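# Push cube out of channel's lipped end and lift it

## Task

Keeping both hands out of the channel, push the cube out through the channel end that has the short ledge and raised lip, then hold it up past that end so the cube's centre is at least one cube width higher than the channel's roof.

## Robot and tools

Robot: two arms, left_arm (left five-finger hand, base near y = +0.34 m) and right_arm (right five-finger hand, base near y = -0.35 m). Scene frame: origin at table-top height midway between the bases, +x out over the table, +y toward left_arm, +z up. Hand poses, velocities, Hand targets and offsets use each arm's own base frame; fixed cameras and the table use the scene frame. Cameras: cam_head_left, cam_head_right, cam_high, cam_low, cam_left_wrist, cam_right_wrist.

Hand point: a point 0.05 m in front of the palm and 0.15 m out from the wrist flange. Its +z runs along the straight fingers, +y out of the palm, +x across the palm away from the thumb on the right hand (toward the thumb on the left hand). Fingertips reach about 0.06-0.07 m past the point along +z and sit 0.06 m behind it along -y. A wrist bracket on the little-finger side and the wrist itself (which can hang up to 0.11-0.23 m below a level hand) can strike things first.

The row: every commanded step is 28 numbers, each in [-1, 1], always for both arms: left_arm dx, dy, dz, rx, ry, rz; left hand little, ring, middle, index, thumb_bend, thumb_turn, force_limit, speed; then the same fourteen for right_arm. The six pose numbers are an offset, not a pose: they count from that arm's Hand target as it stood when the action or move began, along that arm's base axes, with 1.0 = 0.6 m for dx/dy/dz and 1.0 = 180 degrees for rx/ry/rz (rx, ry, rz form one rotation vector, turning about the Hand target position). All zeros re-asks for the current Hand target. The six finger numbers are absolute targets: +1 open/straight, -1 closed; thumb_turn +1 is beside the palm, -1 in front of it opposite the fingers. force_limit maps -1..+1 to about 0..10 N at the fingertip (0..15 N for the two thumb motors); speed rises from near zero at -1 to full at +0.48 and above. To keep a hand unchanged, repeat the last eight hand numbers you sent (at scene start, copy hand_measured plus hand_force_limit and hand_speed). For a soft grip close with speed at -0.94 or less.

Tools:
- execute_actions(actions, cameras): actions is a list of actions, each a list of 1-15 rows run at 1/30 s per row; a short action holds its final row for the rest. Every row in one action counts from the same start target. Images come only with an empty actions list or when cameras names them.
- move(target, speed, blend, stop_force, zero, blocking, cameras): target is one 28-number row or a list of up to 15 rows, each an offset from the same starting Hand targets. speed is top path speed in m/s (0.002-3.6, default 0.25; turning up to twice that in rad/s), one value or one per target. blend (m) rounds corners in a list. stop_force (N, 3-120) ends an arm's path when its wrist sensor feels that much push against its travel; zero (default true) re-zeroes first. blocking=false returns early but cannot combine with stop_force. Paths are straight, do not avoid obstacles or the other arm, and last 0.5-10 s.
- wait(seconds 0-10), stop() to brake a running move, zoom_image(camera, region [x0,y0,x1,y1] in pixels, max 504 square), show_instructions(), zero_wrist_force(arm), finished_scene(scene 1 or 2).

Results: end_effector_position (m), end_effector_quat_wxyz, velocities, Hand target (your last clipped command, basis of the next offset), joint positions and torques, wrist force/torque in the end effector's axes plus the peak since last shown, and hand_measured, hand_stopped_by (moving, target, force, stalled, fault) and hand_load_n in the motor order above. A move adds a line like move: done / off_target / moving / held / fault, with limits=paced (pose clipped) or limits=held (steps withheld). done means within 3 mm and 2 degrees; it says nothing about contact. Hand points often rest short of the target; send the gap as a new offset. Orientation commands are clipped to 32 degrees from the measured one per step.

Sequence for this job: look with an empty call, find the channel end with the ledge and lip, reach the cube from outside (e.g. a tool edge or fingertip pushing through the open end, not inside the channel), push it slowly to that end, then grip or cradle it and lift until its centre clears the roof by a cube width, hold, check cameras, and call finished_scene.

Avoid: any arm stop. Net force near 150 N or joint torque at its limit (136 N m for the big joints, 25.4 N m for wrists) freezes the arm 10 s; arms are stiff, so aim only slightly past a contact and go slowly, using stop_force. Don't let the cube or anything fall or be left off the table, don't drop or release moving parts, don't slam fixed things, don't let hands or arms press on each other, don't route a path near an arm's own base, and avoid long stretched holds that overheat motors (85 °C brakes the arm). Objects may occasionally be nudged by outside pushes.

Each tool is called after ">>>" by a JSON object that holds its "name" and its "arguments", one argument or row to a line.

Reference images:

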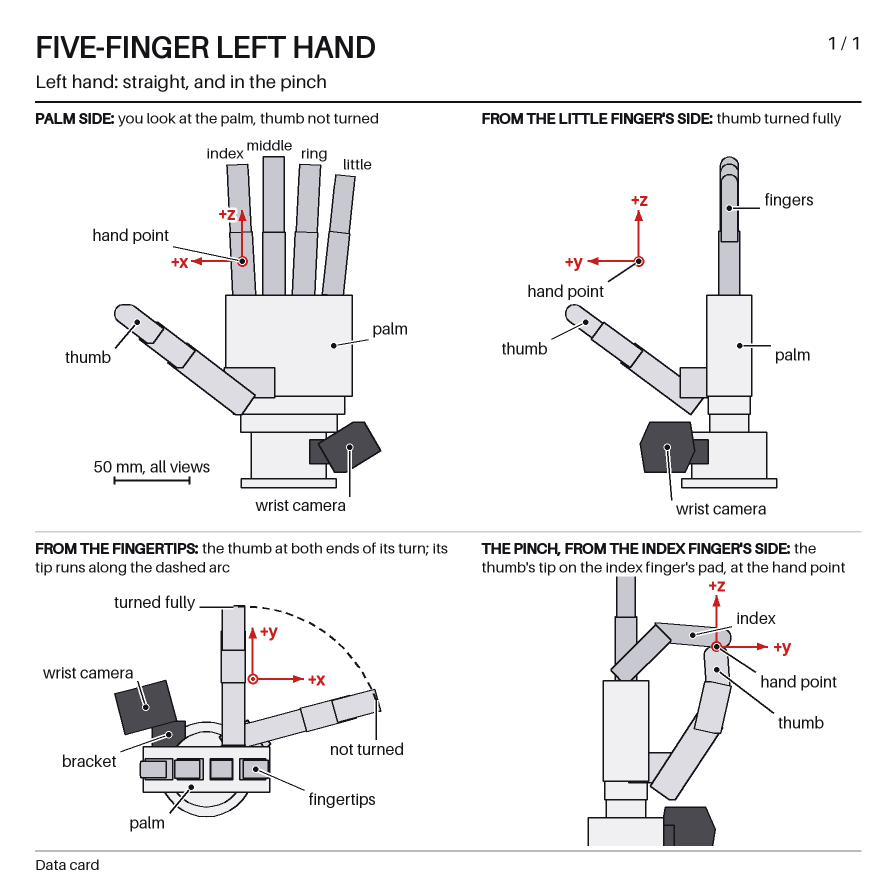

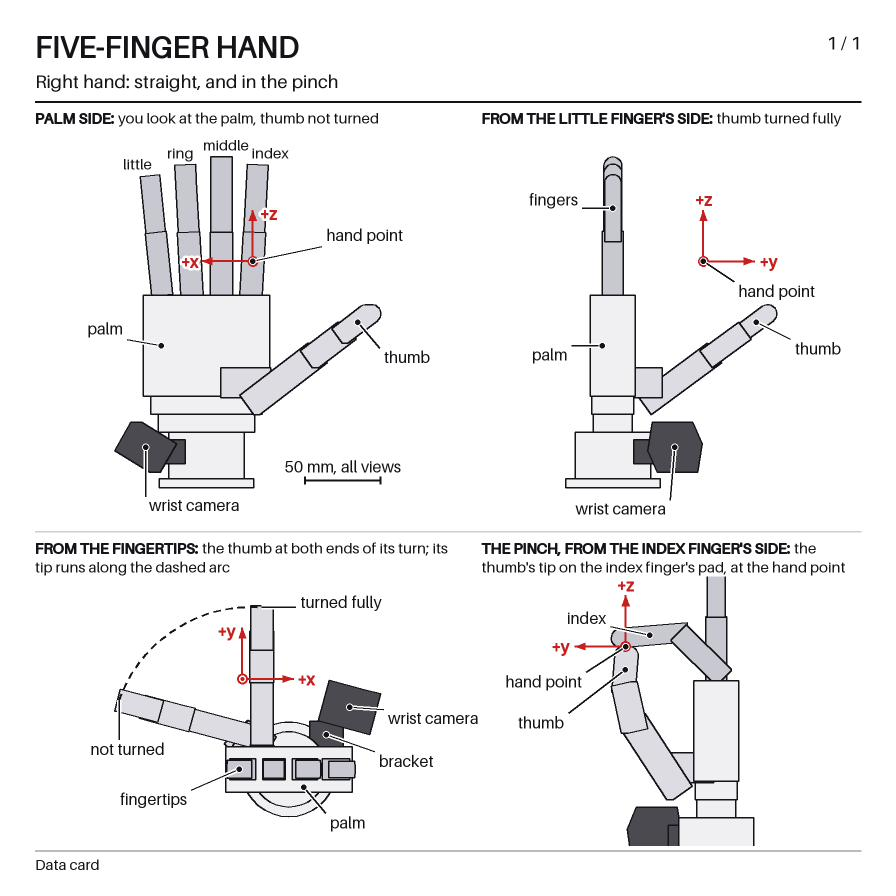

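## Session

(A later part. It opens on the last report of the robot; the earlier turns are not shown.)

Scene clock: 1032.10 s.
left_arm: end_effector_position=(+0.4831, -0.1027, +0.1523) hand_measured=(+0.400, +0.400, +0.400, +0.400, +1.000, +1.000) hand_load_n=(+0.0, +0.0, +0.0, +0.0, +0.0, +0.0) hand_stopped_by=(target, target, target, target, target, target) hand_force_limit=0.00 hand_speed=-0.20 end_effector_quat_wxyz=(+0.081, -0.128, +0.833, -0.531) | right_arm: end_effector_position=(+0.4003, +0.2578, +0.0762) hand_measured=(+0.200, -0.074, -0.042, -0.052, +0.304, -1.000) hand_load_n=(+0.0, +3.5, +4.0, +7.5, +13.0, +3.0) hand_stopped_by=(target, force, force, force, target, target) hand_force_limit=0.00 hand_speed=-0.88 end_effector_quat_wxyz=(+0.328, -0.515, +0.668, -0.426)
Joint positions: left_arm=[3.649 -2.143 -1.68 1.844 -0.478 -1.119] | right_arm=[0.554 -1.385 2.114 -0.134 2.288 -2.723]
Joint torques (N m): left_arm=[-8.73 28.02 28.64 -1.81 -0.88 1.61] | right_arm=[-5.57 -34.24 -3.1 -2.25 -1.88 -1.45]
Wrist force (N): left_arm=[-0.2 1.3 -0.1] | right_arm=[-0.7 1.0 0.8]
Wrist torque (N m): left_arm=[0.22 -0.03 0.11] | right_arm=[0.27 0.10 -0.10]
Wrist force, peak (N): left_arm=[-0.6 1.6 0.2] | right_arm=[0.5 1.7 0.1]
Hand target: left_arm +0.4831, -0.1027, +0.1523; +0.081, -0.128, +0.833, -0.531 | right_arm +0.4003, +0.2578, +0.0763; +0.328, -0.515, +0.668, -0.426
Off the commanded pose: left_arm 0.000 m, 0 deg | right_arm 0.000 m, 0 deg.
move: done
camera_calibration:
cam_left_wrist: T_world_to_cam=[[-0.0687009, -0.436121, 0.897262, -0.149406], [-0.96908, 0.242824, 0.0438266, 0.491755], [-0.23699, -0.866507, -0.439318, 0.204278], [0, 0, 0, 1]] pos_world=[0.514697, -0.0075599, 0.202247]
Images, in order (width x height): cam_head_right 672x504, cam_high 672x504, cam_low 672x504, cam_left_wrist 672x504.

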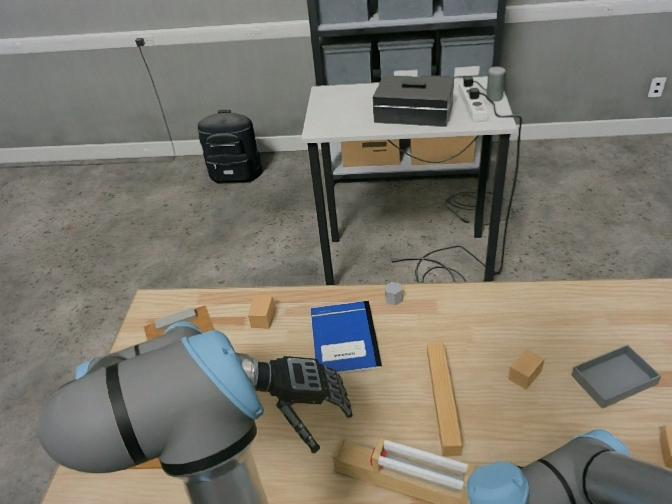

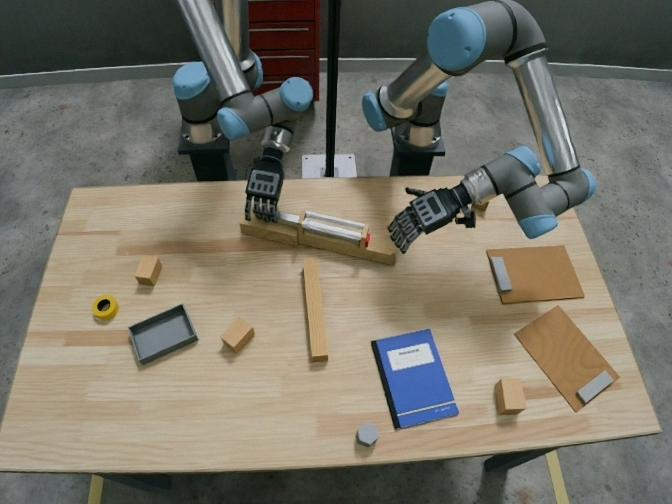

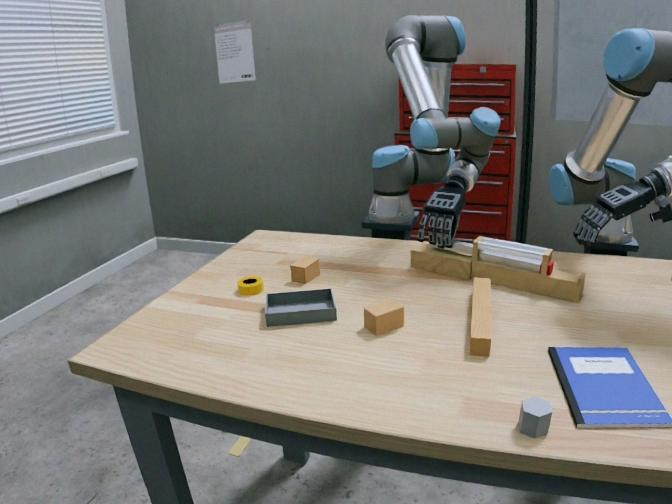

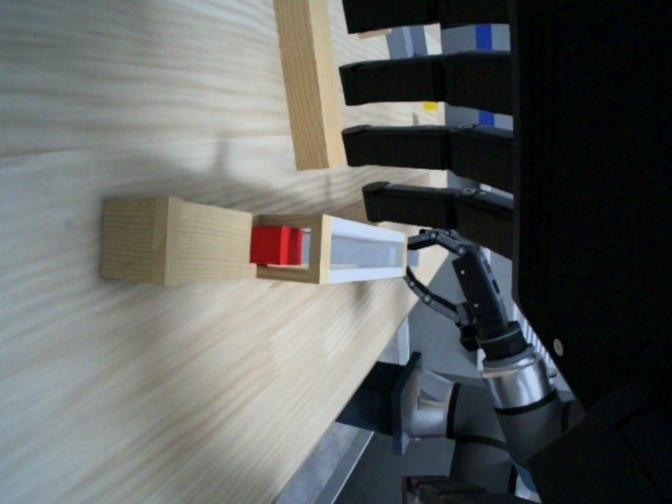

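>>> {"name": "move", "arguments": {
  "target": [0,0,0,0,0,0,0.4,0.4,0.4,0.4,1,1,0,-0.2,0.0169,0.0645,0,0,0,0,0.2,-0.3,-0.3,-0.3,0.3,-1,0,-0.88],
  "speed": 0.03,
  "stop_force": 4,
  "cameras": ["cam_high","cam_head_right","cam_low","cam_left_wrist"]
}}

>>> {"name": "zoom_image", "arguments": {
  "camera": "cam_left_wrist",
  "region": [200, 190, 430, 320]
}}

>>> {"name": "zoom_image", "arguments": {
  "camera": "cam_high",
  "region": [240, 180, 420, 280]
}}

Scene clock: 1049.43 s.
left_arm: end_effector_position=(+0.4831, -0.1027, +0.1523) hand_measured=(+0.400, +0.400, +0.400, +0.400, +1.000, +1.000) hand_load_n=(+0.0, +0.0, +0.0, +0.0, +0.0, -0.5) hand_stopped_by=(target, target, target, target, target, target) hand_force_limit=0.00 hand_speed=-0.20 end_effector_quat_wxyz=(+0.081, -0.128, +0.833, -0.531) | right_arm: end_effector_position=(+0.4098, +0.2940, +0.0763) hand_measured=(+0.200, -0.076, -0.042, -0.052, +0.304, -1.000) hand_load_n=(+0.0, +0.5, +5.5, +13.5, +11.0, +6.0) hand_stopped_by=(target, force, force, force, target, target) hand_force_limit=0.00 hand_speed=-0.88 end_effector_quat_wxyz=(+0.328, -0.515, +0.668, -0.426)
Joint positions: left_arm=[3.649 -2.143 -1.68 1.844 -0.478 -1.119] | right_arm=[0.629 -1.299 2.007 -0.074 2.349 -2.664]
Joint torques (N m): left_arm=[-8.36 29.37 28.36 -1.69 -0.91 1.33] | right_arm=[7.29 -18.03 -22.82 3.69 2.5 0.44]
Wrist force (N): left_arm=[-0.2 1.5 -0.2] | right_arm=[-1.5 -1.7 5.8]
Wrist torque (N m): left_arm=[0.26 -0.03 0.11] | right_arm=[0.30 0.22 0.05]
Wrist force, peak (N): left_arm=[-0.4 1.7 0.0] | right_arm=[3.6 -2.9 7.3]
Hand target: left_arm +0.4831, -0.1027, +0.1523; +0.081, -0.128, +0.833, -0.531 | right_arm +0.4098, +0.2940, +0.0763; +0.328, -0.515, +0.668, -0.426 (not the last commanded pose)
Off the commanded pose: left_arm 0.000 m, 0 deg | right_arm 0.003 m, 0 deg.
move: contact (right_arm)
camera_calibration:
cam_left_wrist: T_world_to_cam=[[-0.0687009, -0.436121, 0.897262, -0.149406], [-0.96908, 0.242824, 0.0438266, 0.491755], [-0.23699, -0.866507, -0.439318, 0.204278], [0, 0, 0, 1]] pos_world=[0.514697, -0.0075599, 0.202247]
Images, in order (width x height): cam_head_right 672x504, cam_high 672x504, cam_low 672x504, cam_left_wrist 672x504.

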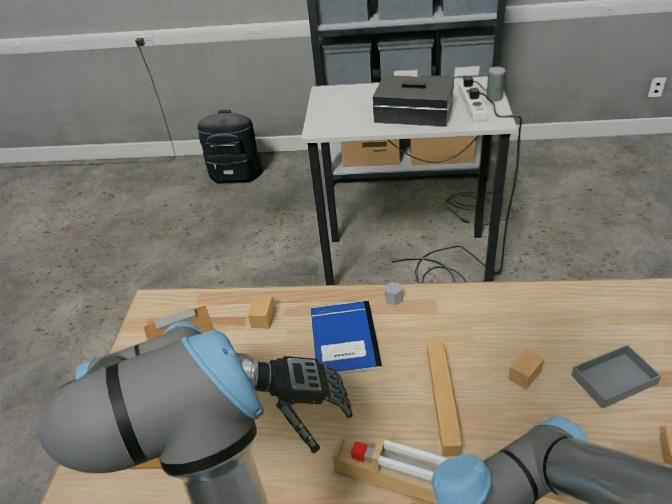

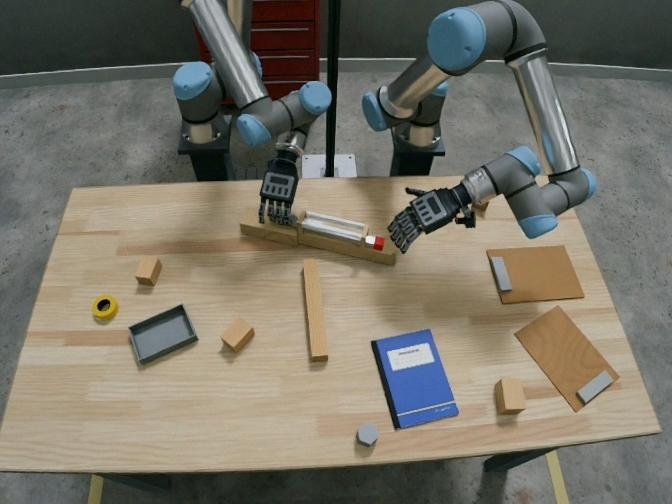

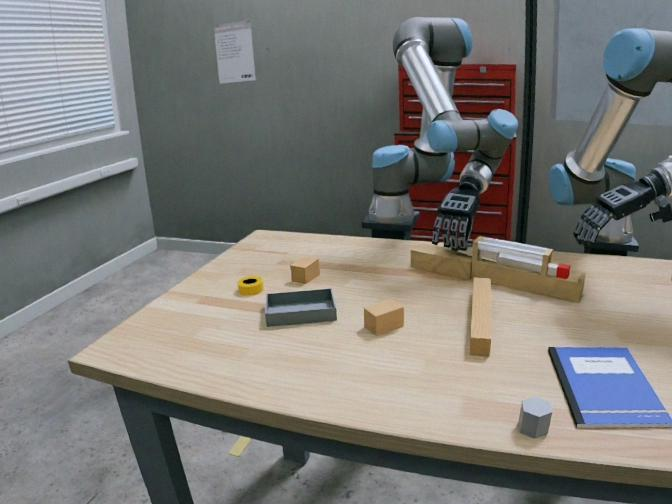

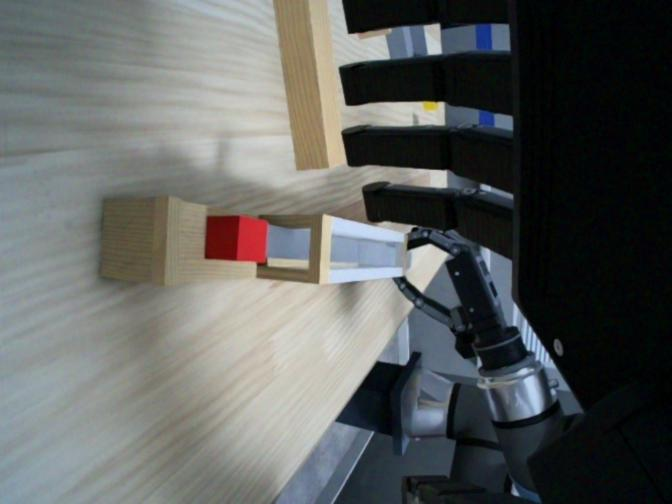

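Scaled by 2.191 from the camera's 672x504 image, which has a finer 960x720 frame.

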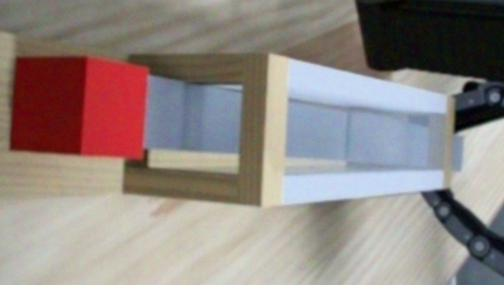

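Scaled by 2.800 from the camera's 672x504 image, which has a finer 960x720 frame.

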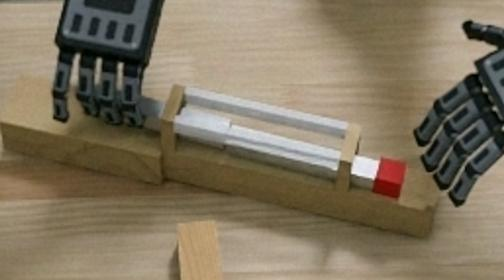

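>>> {"name": "zoom_image", "arguments": {
  "camera": "cam_high",
  "region": [350, 215, 410, 265]
}}

>>> {"name": "zoom_image", "arguments": {
  "camera": "cam_head_right",
  "region": [330, 425, 410, 485]
}}

>>> {"name": "zoom_image", "arguments": {
  "camera": "cam_left_wrist",
  "region": [190, 190, 340, 300]
}}

>>> {"name": "zoom_image", "arguments": {
  "camera": "cam_low",
  "region": [520, 225, 600, 305]
}}

Scaled by 8.400 from the camera's 672x504 image, which has a finer 960x720 frame.

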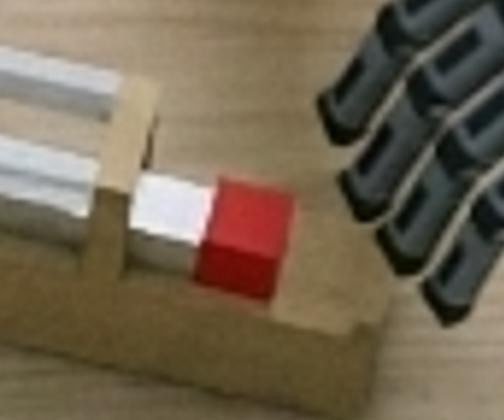

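Scaled by 6.300 from the camera's 672x504 image, which has a finer 960x720 frame.

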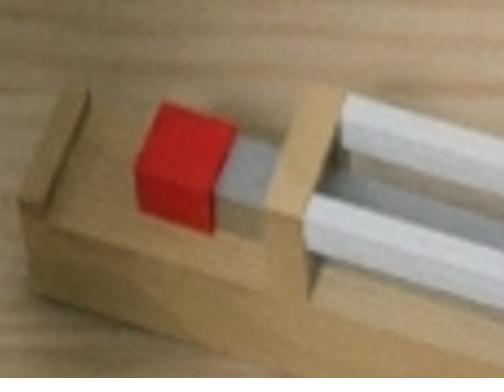

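Scaled by 3.360 from the camera's 672x504 image, which has a finer 960x720 frame.

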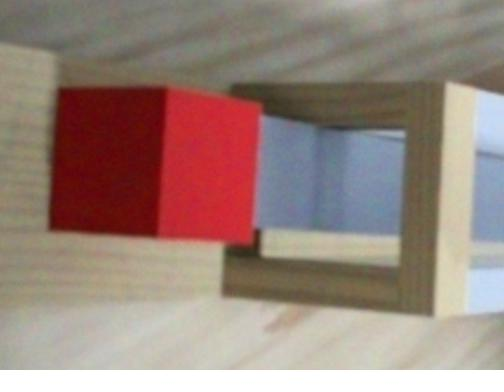

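Scaled by 6.300 from the camera's 672x504 image, which has a finer 960x720 frame.

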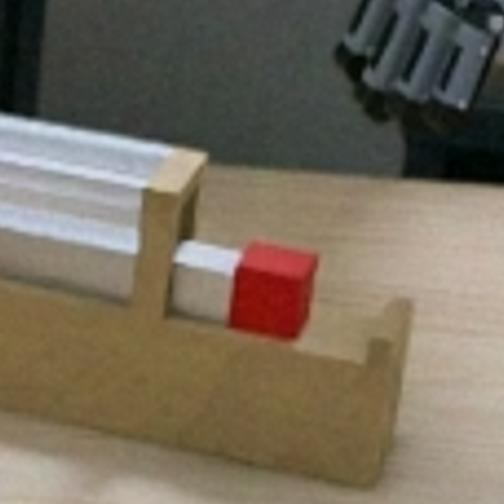

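>>> {"name": "move", "arguments": {
  "target": [0,0,0,0,0,0,0.4,0.4,0.4,0.4,1,1,0,-0.2,-0.0008,-0.0032,-0.015,0,0,0,0.2,-0.3,-0.3,-0.3,0.3,-1,0,-0.88],
  "speed": 0.02,
  "stop_force": 3
}}

>>> {"name": "move", "arguments": {
  "target": [0,0,0,0,0,0,0.4,0.4,0.4,0.4,1,1,0,-0.2,0,0,0,0,0,0,0.4,0.4,0.4,0.4,0.45,-1,0,-0.5],
  "speed": 0.05,
  "cameras": ["cam_high","cam_left_wrist","cam_right_wrist"]
}}

Scene clock: 1197.40 s.
left_arm: end_effector_position=(+0.4831, -0.1027, +0.1523) hand_measured=(+0.400, +0.400, +0.400, +0.400, +1.000, +1.000) hand_load_n=(+0.0, -0.5, +0.0, +0.0, +0.0, +0.0) hand_stopped_by=(target, target, target, target, target, target) hand_force_limit=0.00 hand_speed=-0.20 end_effector_quat_wxyz=(+0.081, -0.128, +0.833, -0.531) | right_arm: end_effector_position=(+0.4093, +0.2921, +0.0672) hand_measured=(+0.200, -0.076, -0.042, -0.052, +0.304, -1.000) hand_load_n=(+0.0, +1.5, +5.5, +13.0, +10.5, +5.0) hand_stopped_by=(target, force, force, force, target, target) hand_force_limit=0.00 hand_speed=-0.88 end_effector_quat_wxyz=(+0.328, -0.515, +0.668, -0.426)
Joint positions: left_arm=[3.649 -2.143 -1.68 1.844 -0.478 -1.119] | right_arm=[0.625 -1.288 2.022 -0.102 2.346 -2.667]
Joint torques (N m): left_arm=[-7.59 28.69 28.82 -1.27 -0.85 1.56] | right_arm=[8.77 -37.58 -22.31 3.4 1.83 -0.01]
Wrist force (N): left_arm=[-0.3 1.5 -0.1] | right_arm=[-0.4 -2.7 5.0]
Wrist torque (N m): left_arm=[0.26 -0.02 0.10] | right_arm=[0.30 0.22 0.08]
Wrist force, peak (N): left_arm=[-0.3 1.7 0.0] | right_arm=[-2.0 -1.7 6.4]
Hand target: left_arm +0.4831, -0.1027, +0.1523; +0.081, -0.128, +0.833, -0.531 | right_arm +0.4093, +0.2921, +0.0673; +0.328, -0.515, +0.668, -0.426
Off the commanded pose: left_arm 0.000 m, 0 deg | right_arm 0.000 m, 0 deg.
move: done

Scene clock: 1198.03 s.
left_arm: end_effector_position=(+0.4831, -0.1027, +0.1523) hand_measured=(+0.400, +0.400, +0.400, +0.400, +1.000, +1.000) hand_load_n=(+0.0, +0.0, +0.0, +0.0, +0.0, +0.0) hand_stopped_by=(target, target, target, target, target, target) hand_force_limit=0.00 hand_speed=-0.20 end_effector_quat_wxyz=(+0.081, -0.128, +0.833, -0.531) | right_arm: end_effector_position=(+0.4093, +0.2921, +0.0672) hand_measured=(+0.400, +0.400, +0.400, +0.400, +0.450, -1.000) hand_load_n=(+0.0, +0.0, +0.0, -0.5, +0.5, +0.0) hand_stopped_by=(target, target, target, target, target, target) hand_force_limit=0.00 hand_speed=-0.50 end_effector_quat_wxyz=(+0.328, -0.515, +0.668, -0.426)
Joint positions: left_arm=[3.649 -2.143 -1.68 1.844 -0.478 -1.119] | right_arm=[0.625 -1.288 2.022 -0.102 2.346 -2.667]
Joint torques (N m): left_arm=[-7.44 29.72 28.14 -1.77 -1.04 1.54] | right_arm=[5.65 -37.11 -21.85 -0.45 3.21 0.14]
Wrist force (N): left_arm=[-0.3 1.3 0.0] | right_arm=[-0.5 0.1 -0.4]
Wrist torque (N m): left_arm=[0.20 -0.01 0.10] | right_arm=[0.28 0.04 0.00]
Wrist force, peak (N): left_arm=[-0.3 1.5 0.1] | right_arm=[-0.3 -2.8 5.2]
Hand target: left_arm +0.4831, -0.1027, +0.1523; +0.081, -0.128, +0.833, -0.531 | right_arm +0.4093, +0.2921, +0.0673; +0.328, -0.515, +0.668, -0.426
Off the commanded pose: left_arm 0.000 m, 0 deg | right_arm 0.000 m, 0 deg.
move: done
camera_calibration:
cam_left_wrist: T_world_to_cam=[[-0.0687009, -0.436121, 0.897262, -0.149406], [-0.96908, 0.242824, 0.0438266, 0.491755], [-0.23699, -0.866507, -0.439318, 0.204278], [0, 0, 0, 1]] pos_world=[0.514697, -0.0075599, 0.202247]
cam_right_wrist: T_world_to_cam=[[-0.494447, -0.130608, -0.859339, 0.298152], [-0.337368, 0.939977, 0.0512506, -0.140644], [0.801065, 0.315254, -0.508831, -0.273971], [0, 0, 0, 1]] pos_world=[0.31944, 0.257514, 0.124017]
Images, in order (width x height): cam_high 672x504, cam_left_wrist 672x504, cam_right_wrist 672x504.

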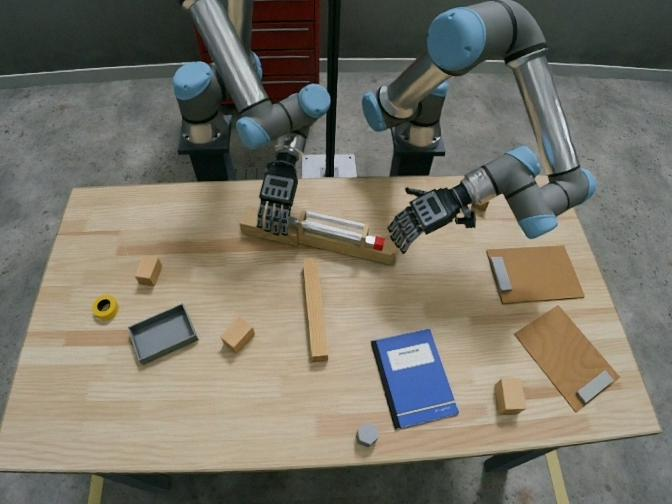

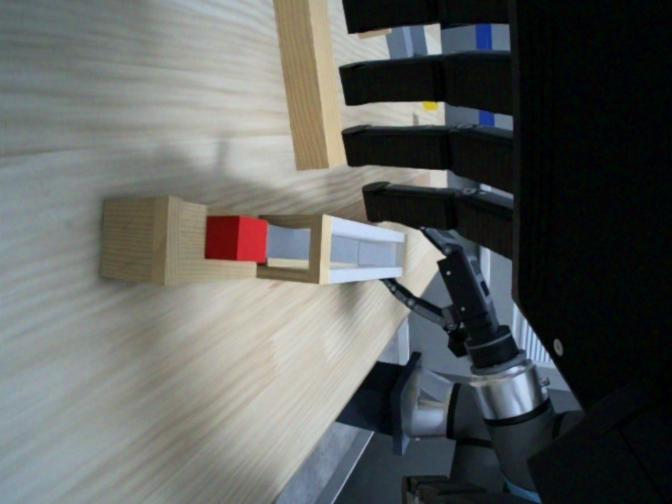

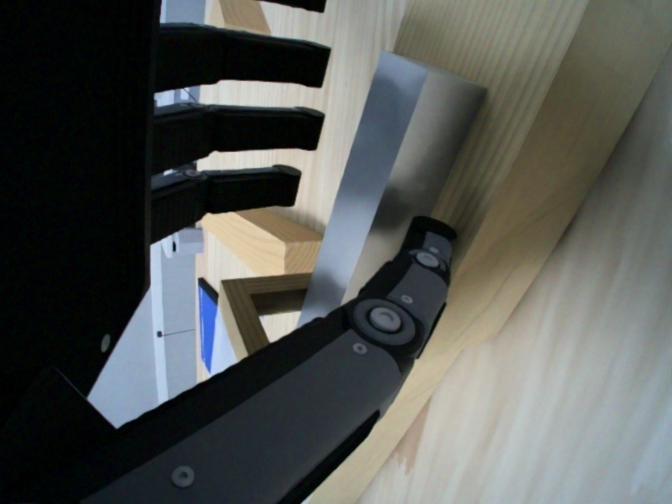

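>>> {"name": "move", "arguments": {
  "target": [
    [0,0,0,0,0,0,0.4,0.4,0.4,0.4,1,1,0,-0.2,-0.004,0.001,0.03,0,0,0,0.4,0.4,0.4,0.4,0.45,-1,0,-0.5],
    [0,0,0.163,0,0,0,0.4,0.4,0.4,0.4,1,1,0,-0.2,-0.008,0.002,0.2,0,0,0,0.4,0.4,0.4,0.4,0.45,-1,0,-0.5],
    [-0.0270,-0.1192,0.163,0,0,0.3211,0.4,0.4,0.4,0.4,1,1,0,-0.2,-0.0635,-0.30,0.25,0,0,0,0.4,0.4,0.4,0.4,0.45,-1,0,-0.5]
  ],
  "speed": [0.08,0.15,0.2],
  "blend": [0.0,0.03,0],
  "cameras": ["all"]
}}

Scene clock: 1213.03 s.
left_arm: end_effector_position=(+0.4668, -0.1743, +0.2501) hand_measured=(+0.400, +0.400, +0.400, +0.400, +1.000, +1.000) hand_load_n=(+0.0, +0.0, +0.0, +0.0, +0.0, -0.5) hand_stopped_by=(target, target, target, target, target, target) hand_force_limit=0.00 hand_speed=-0.20 end_effector_quat_wxyz=(+0.328, -0.515, +0.668, -0.426) | right_arm: end_effector_position=(+0.3711, +0.1121, +0.2172) hand_measured=(+0.400, +0.400, +0.400, +0.400, +0.450, -1.000) hand_load_n=(+0.0, +0.0, +0.0, +0.0, +0.0, +0.0) hand_stopped_by=(target, target, target, target, target, target) hand_force_limit=0.00 hand_speed=-0.50 end_effector_quat_wxyz=(+0.328, -0.515, +0.668, -0.426)
Joint positions: left_arm=[3.289 -1.392 -1.959 2.882 -1.205 -2.963] | right_arm=[0.001 -1.985 2.202 0.232 1.804 -3.03]
Joint torques (N m): left_arm=[-6.35 4.91 37.44 -0.67 -2.13 -1.8] | right_arm=[-4 0.37 -28.68 -3.09 1.01 0.47]
Wrist force (N): left_arm=[-0.4 1.2 -0.3] | right_arm=[-0.8 -0.1 -0.6]
Wrist torque (N m): left_arm=[0.22 -0.02 0.08] | right_arm=[0.26 0.04 -0.14]
Wrist force, peak (N): left_arm=[-0.4 2.6 0.9] | right_arm=[-0.9 -0.5 -0.8]
Hand target: left_arm +0.4669, -0.1743, +0.2501; +0.328, -0.515, +0.668, -0.426 | right_arm +0.3712, +0.1121, +0.2173; +0.328, -0.515, +0.668, -0.426
Off the commanded pose: left_arm 0.000 m, 0 deg | right_arm 0.000 m, 0 deg.
move: done
camera_calibration:
cam_left_wrist: T_world_to_cam=[[0.33235, -0.290611, 0.897267, -0.431311], [-0.722075, -0.690424, 0.0438407, 0.211137], [0.606754, -0.662465, -0.439305, -0.176866], [0, 0, 0, 1]] pos_world=[0.403117, -0.0967374, 0.300047]
cam_right_wrist: T_world_to_cam=[[-0.494475, -0.130528, -0.859335, 0.38462], [-0.337325, 0.939988, 0.0513241, 0.00798262], [0.801065, 0.315254, -0.508831, -0.110431], [0, 0, 0, 1]] pos_world=[0.28134, 0.0775136, 0.273917]

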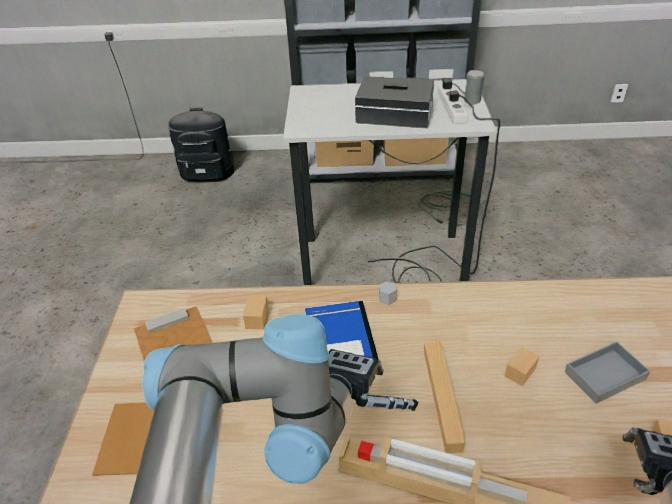

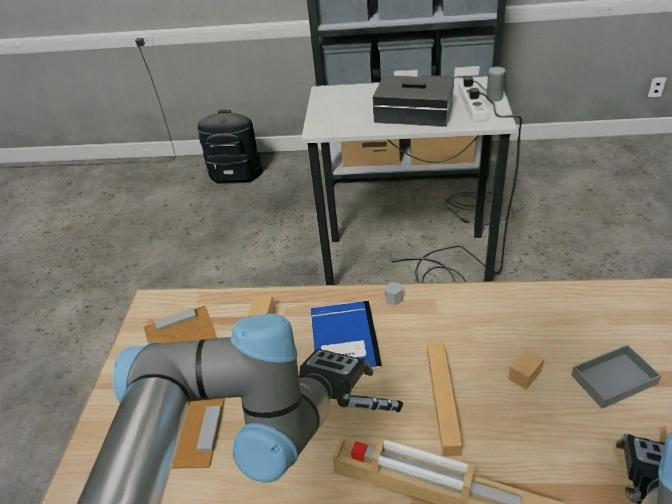

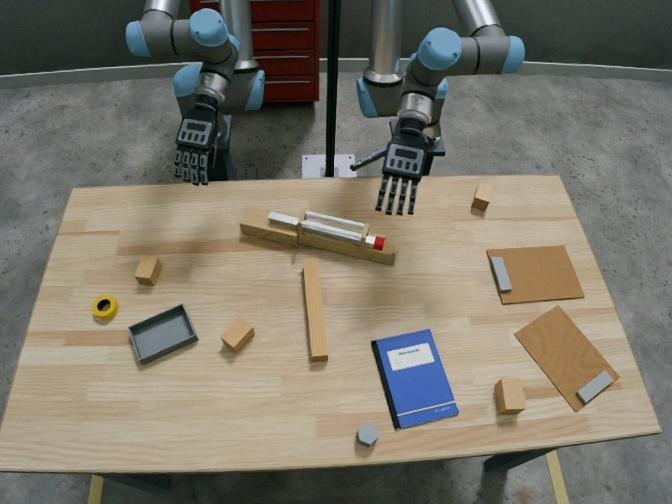

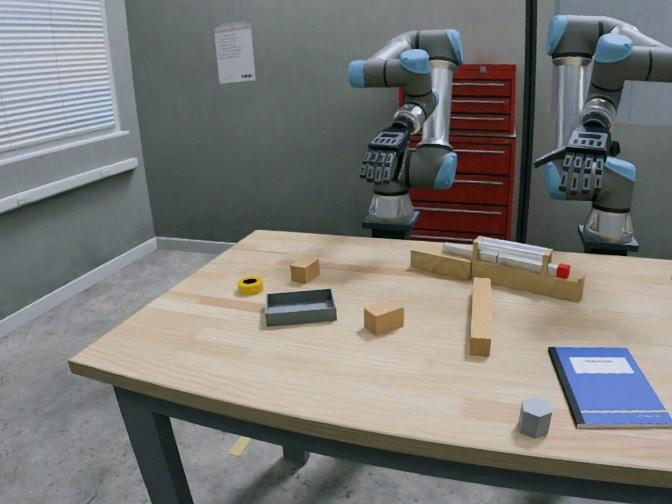

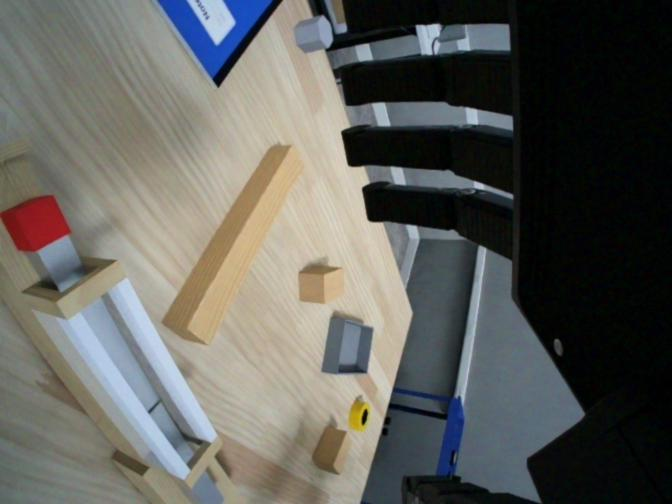

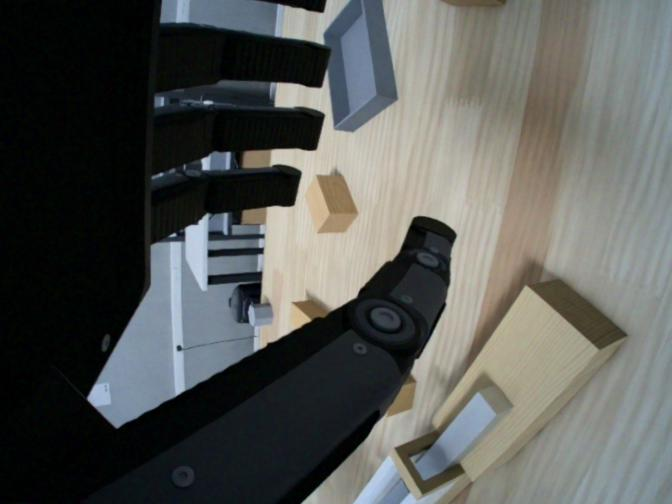

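>>> {"name": "zoom_image", "arguments": {
  "camera": "cam_left_wrist",
  "region": [0, 130, 160, 330]
}}

Scaled by 2.520 from the camera's 672x504 image, which has a finer 960x720 frame.

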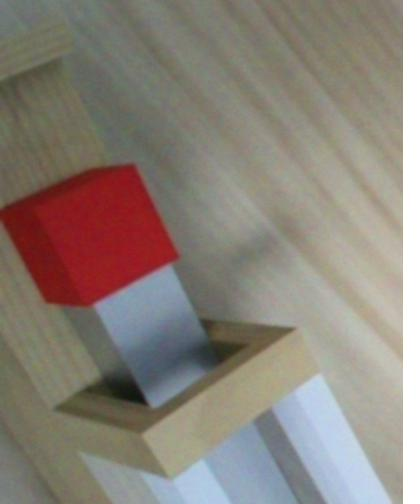

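>>> {"name": "move", "arguments": {
  "target": [
    [0,0,0,0,0,0,1,1,0.4,0.4,0.5,-1,0,-0.2,0,0,0,0,0,0,0.4,0.4,0.4,0.4,0.45,-1,0,-0.5],
    [0.0012,-0.0003,-0.2083,0,0,0,1,1,0.4,0.4,0.5,-1,0,-0.2,0,0,0,0,0,0,0.4,0.4,0.4,0.4,0.45,-1,0,-0.5]
  ],
  "speed": 0.12,
  "cameras": ["all"]
}}

>>> {"name": "zoom_image", "arguments": {
  "camera": "cam_left_wrist",
  "region": [0, 200, 300, 504]
}}

>>> {"name": "zoom_image", "arguments": {
  "camera": "cam_high",
  "region": [320, 180, 440, 280]
}}

>>> {"name": "zoom_image", "arguments": {
  "camera": "cam_low",
  "region": [500, 180, 640, 310]
}}

Scene clock: 1251.70 s.
left_arm: end_effector_position=(+0.4675, -0.1745, +0.1251) hand_measured=(+1.000, +1.000, +0.400, +0.400, +0.500, -1.000) hand_load_n=(-0.5, +0.0, -0.5, +0.0, +0.0, +0.0) hand_stopped_by=(target, target, target, target, target, target) hand_force_limit=0.00 hand_speed=-0.20 end_effector_quat_wxyz=(+0.328, -0.515, +0.668, -0.426) | right_arm: end_effector_position=(+0.3712, +0.1121, +0.2173) hand_measured=(+0.400, +0.400, +0.400, +0.400, +0.450, -1.000) hand_load_n=(+0.0, +0.0, +0.0, +0.0, +0.5, +0.0) hand_stopped_by=(target, target, target, target, target, target) hand_force_limit=0.00 hand_speed=-0.50 end_effector_quat_wxyz=(+0.328, -0.515, +0.668, -0.426)
Joint positions: left_arm=[3.288 -1.523 -2.192 3.246 -1.206 -2.964] | right_arm=[0.001 -1.985 2.202 0.232 1.804 -3.03]
Joint torques (N m): left_arm=[-4.35 13.72 29.51 1.17 -1.75 -1.21] | right_arm=[4.15 8.43 -29.96 -3.17 2.56 0.91]
Wrist force (N): left_arm=[-0.4 1.3 -0.1] | right_arm=[-0.6 -0.5 -0.6]
Wrist torque (N m): left_arm=[0.22 0.02 0.11] | right_arm=[0.18 0.00 -0.15]
Wrist force, peak (N): left_arm=[-0.6 2.4 0.3] | right_arm=[-0.5 -0.6 -0.8]
Hand target: left_arm +0.4676, -0.1744, +0.1251; +0.328, -0.515, +0.668, -0.426 | right_arm +0.3712, +0.1121, +0.2173; +0.328, -0.515, +0.668, -0.426
Off the commanded pose: left_arm 0.000 m, 0 deg | right_arm 0.000 m, 0 deg.
move: done
camera_calibration:
cam_left_wrist: T_world_to_cam=[[0.33262, -0.290456, 0.897217, -0.319528], [-0.721884, -0.69061, 0.0440491, 0.216853], [0.606833, -0.662339, -0.439387, -0.232341], [0, 0, 0, 1]] pos_world=[0.403816, -0.0969363, 0.175046]
cam_right_wrist: T_world_to_cam=[[-0.494475, -0.130528, -0.859335, 0.384706], [-0.337325, 0.939988, 0.0513241, 0.00797748], [0.801065, 0.315254, -0.508831, -0.11038], [0, 0, 0, 1]] pos_world=[0.28134, 0.0775136, 0.274017]

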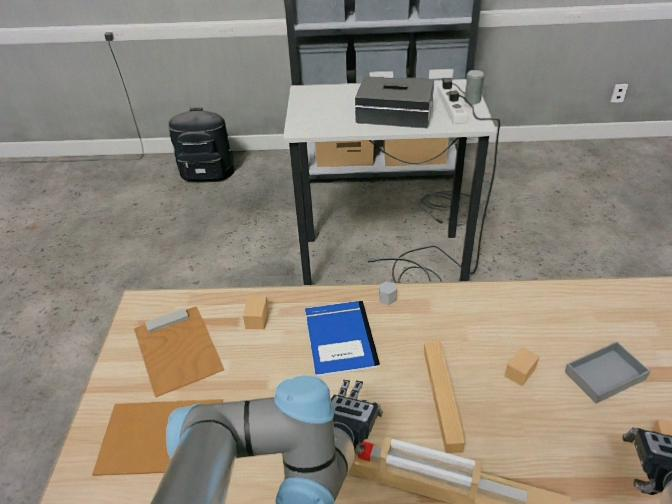

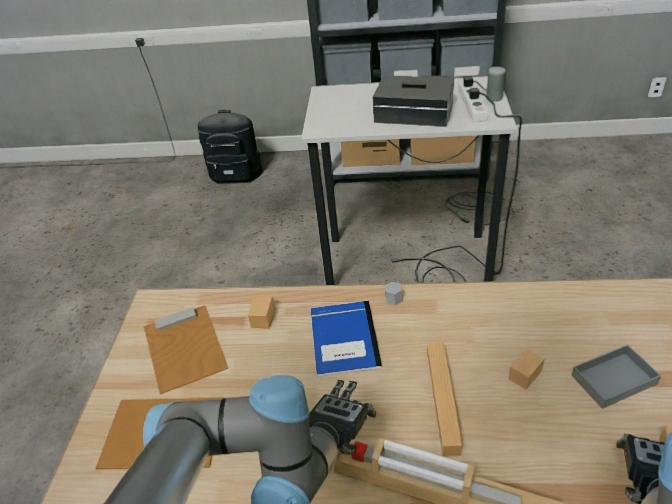

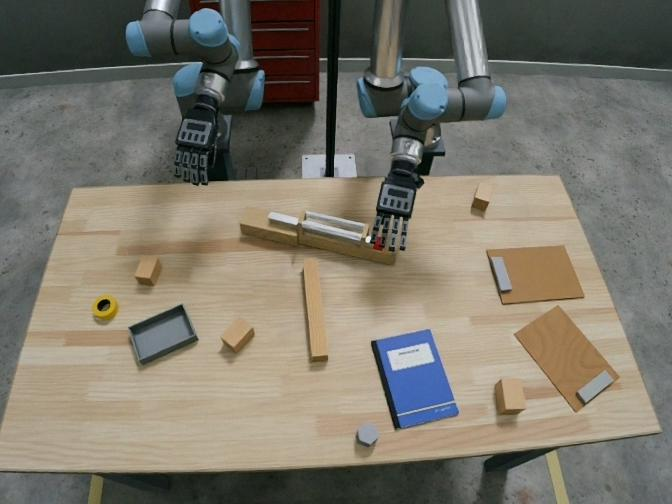

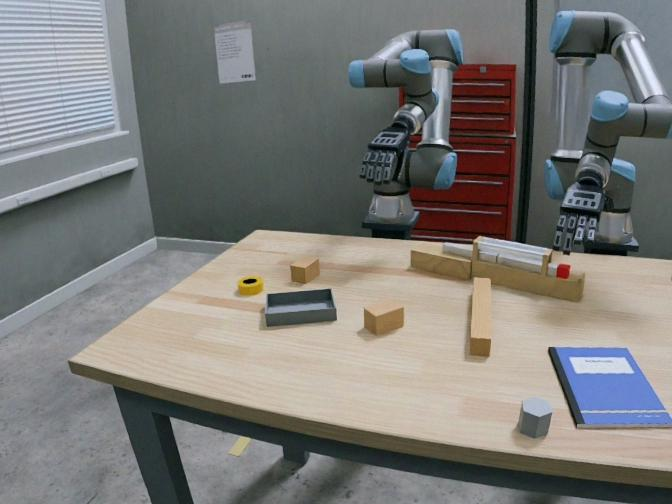

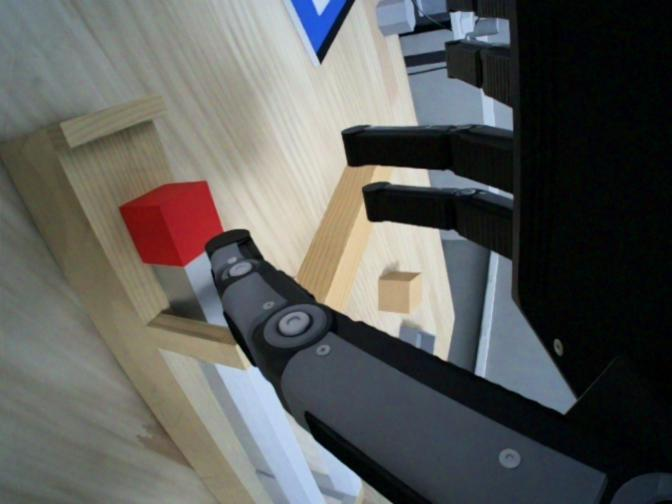

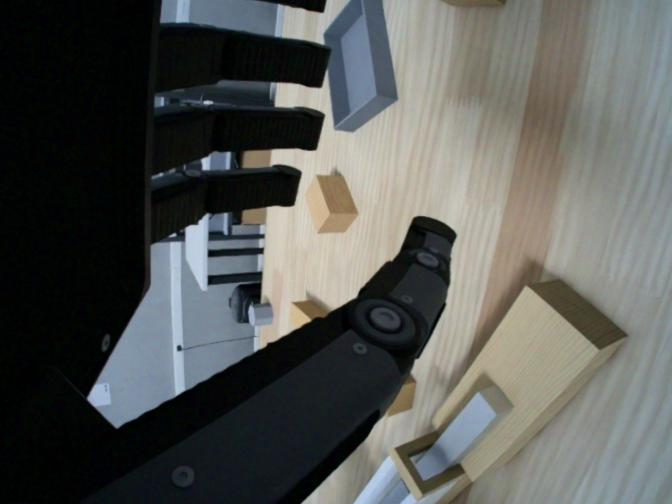

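Scaled by 1.658 from the camera's 672x504 image, which has a finer 960x720 frame.

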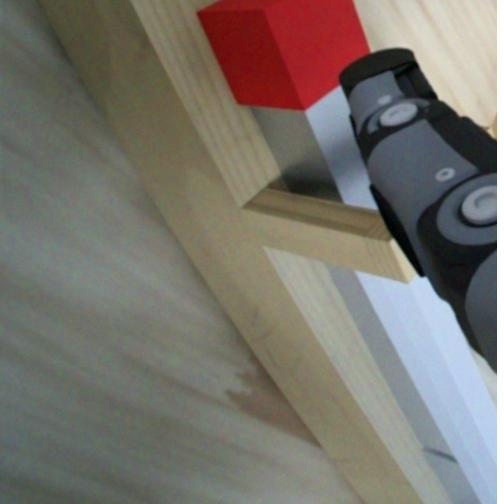

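Scaled by 4.200 from the camera's 672x504 image, which has a finer 960x720 frame.

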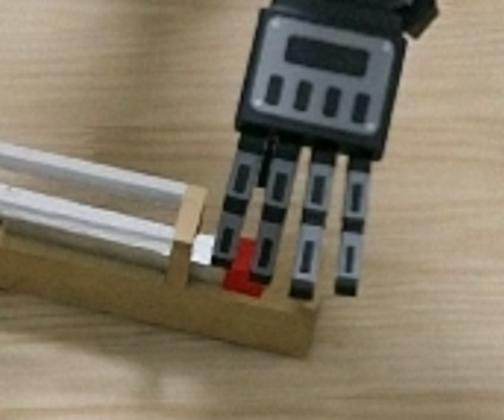

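Scaled by 3.600 from the camera's 672x504 image, which has a finer 960x720 frame.

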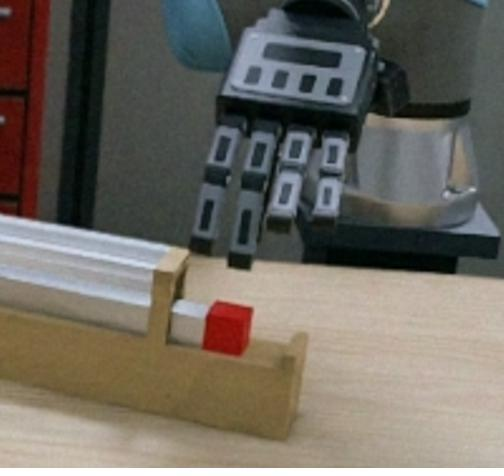

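>>> {"name": "zoom_image", "arguments": {
  "camera": "cam_left_wrist",
  "region": [100, 160, 280, 380]
}}

Scaled by 2.291 from the camera's 672x504 image, which has a finer 960x720 frame.

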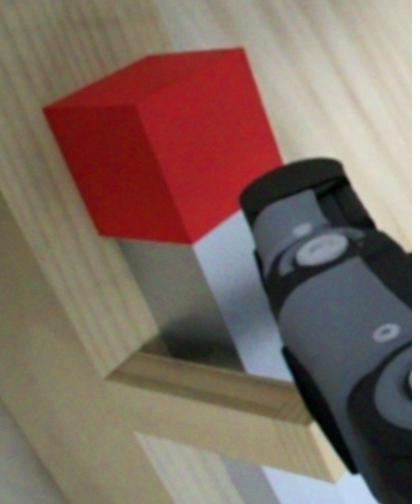

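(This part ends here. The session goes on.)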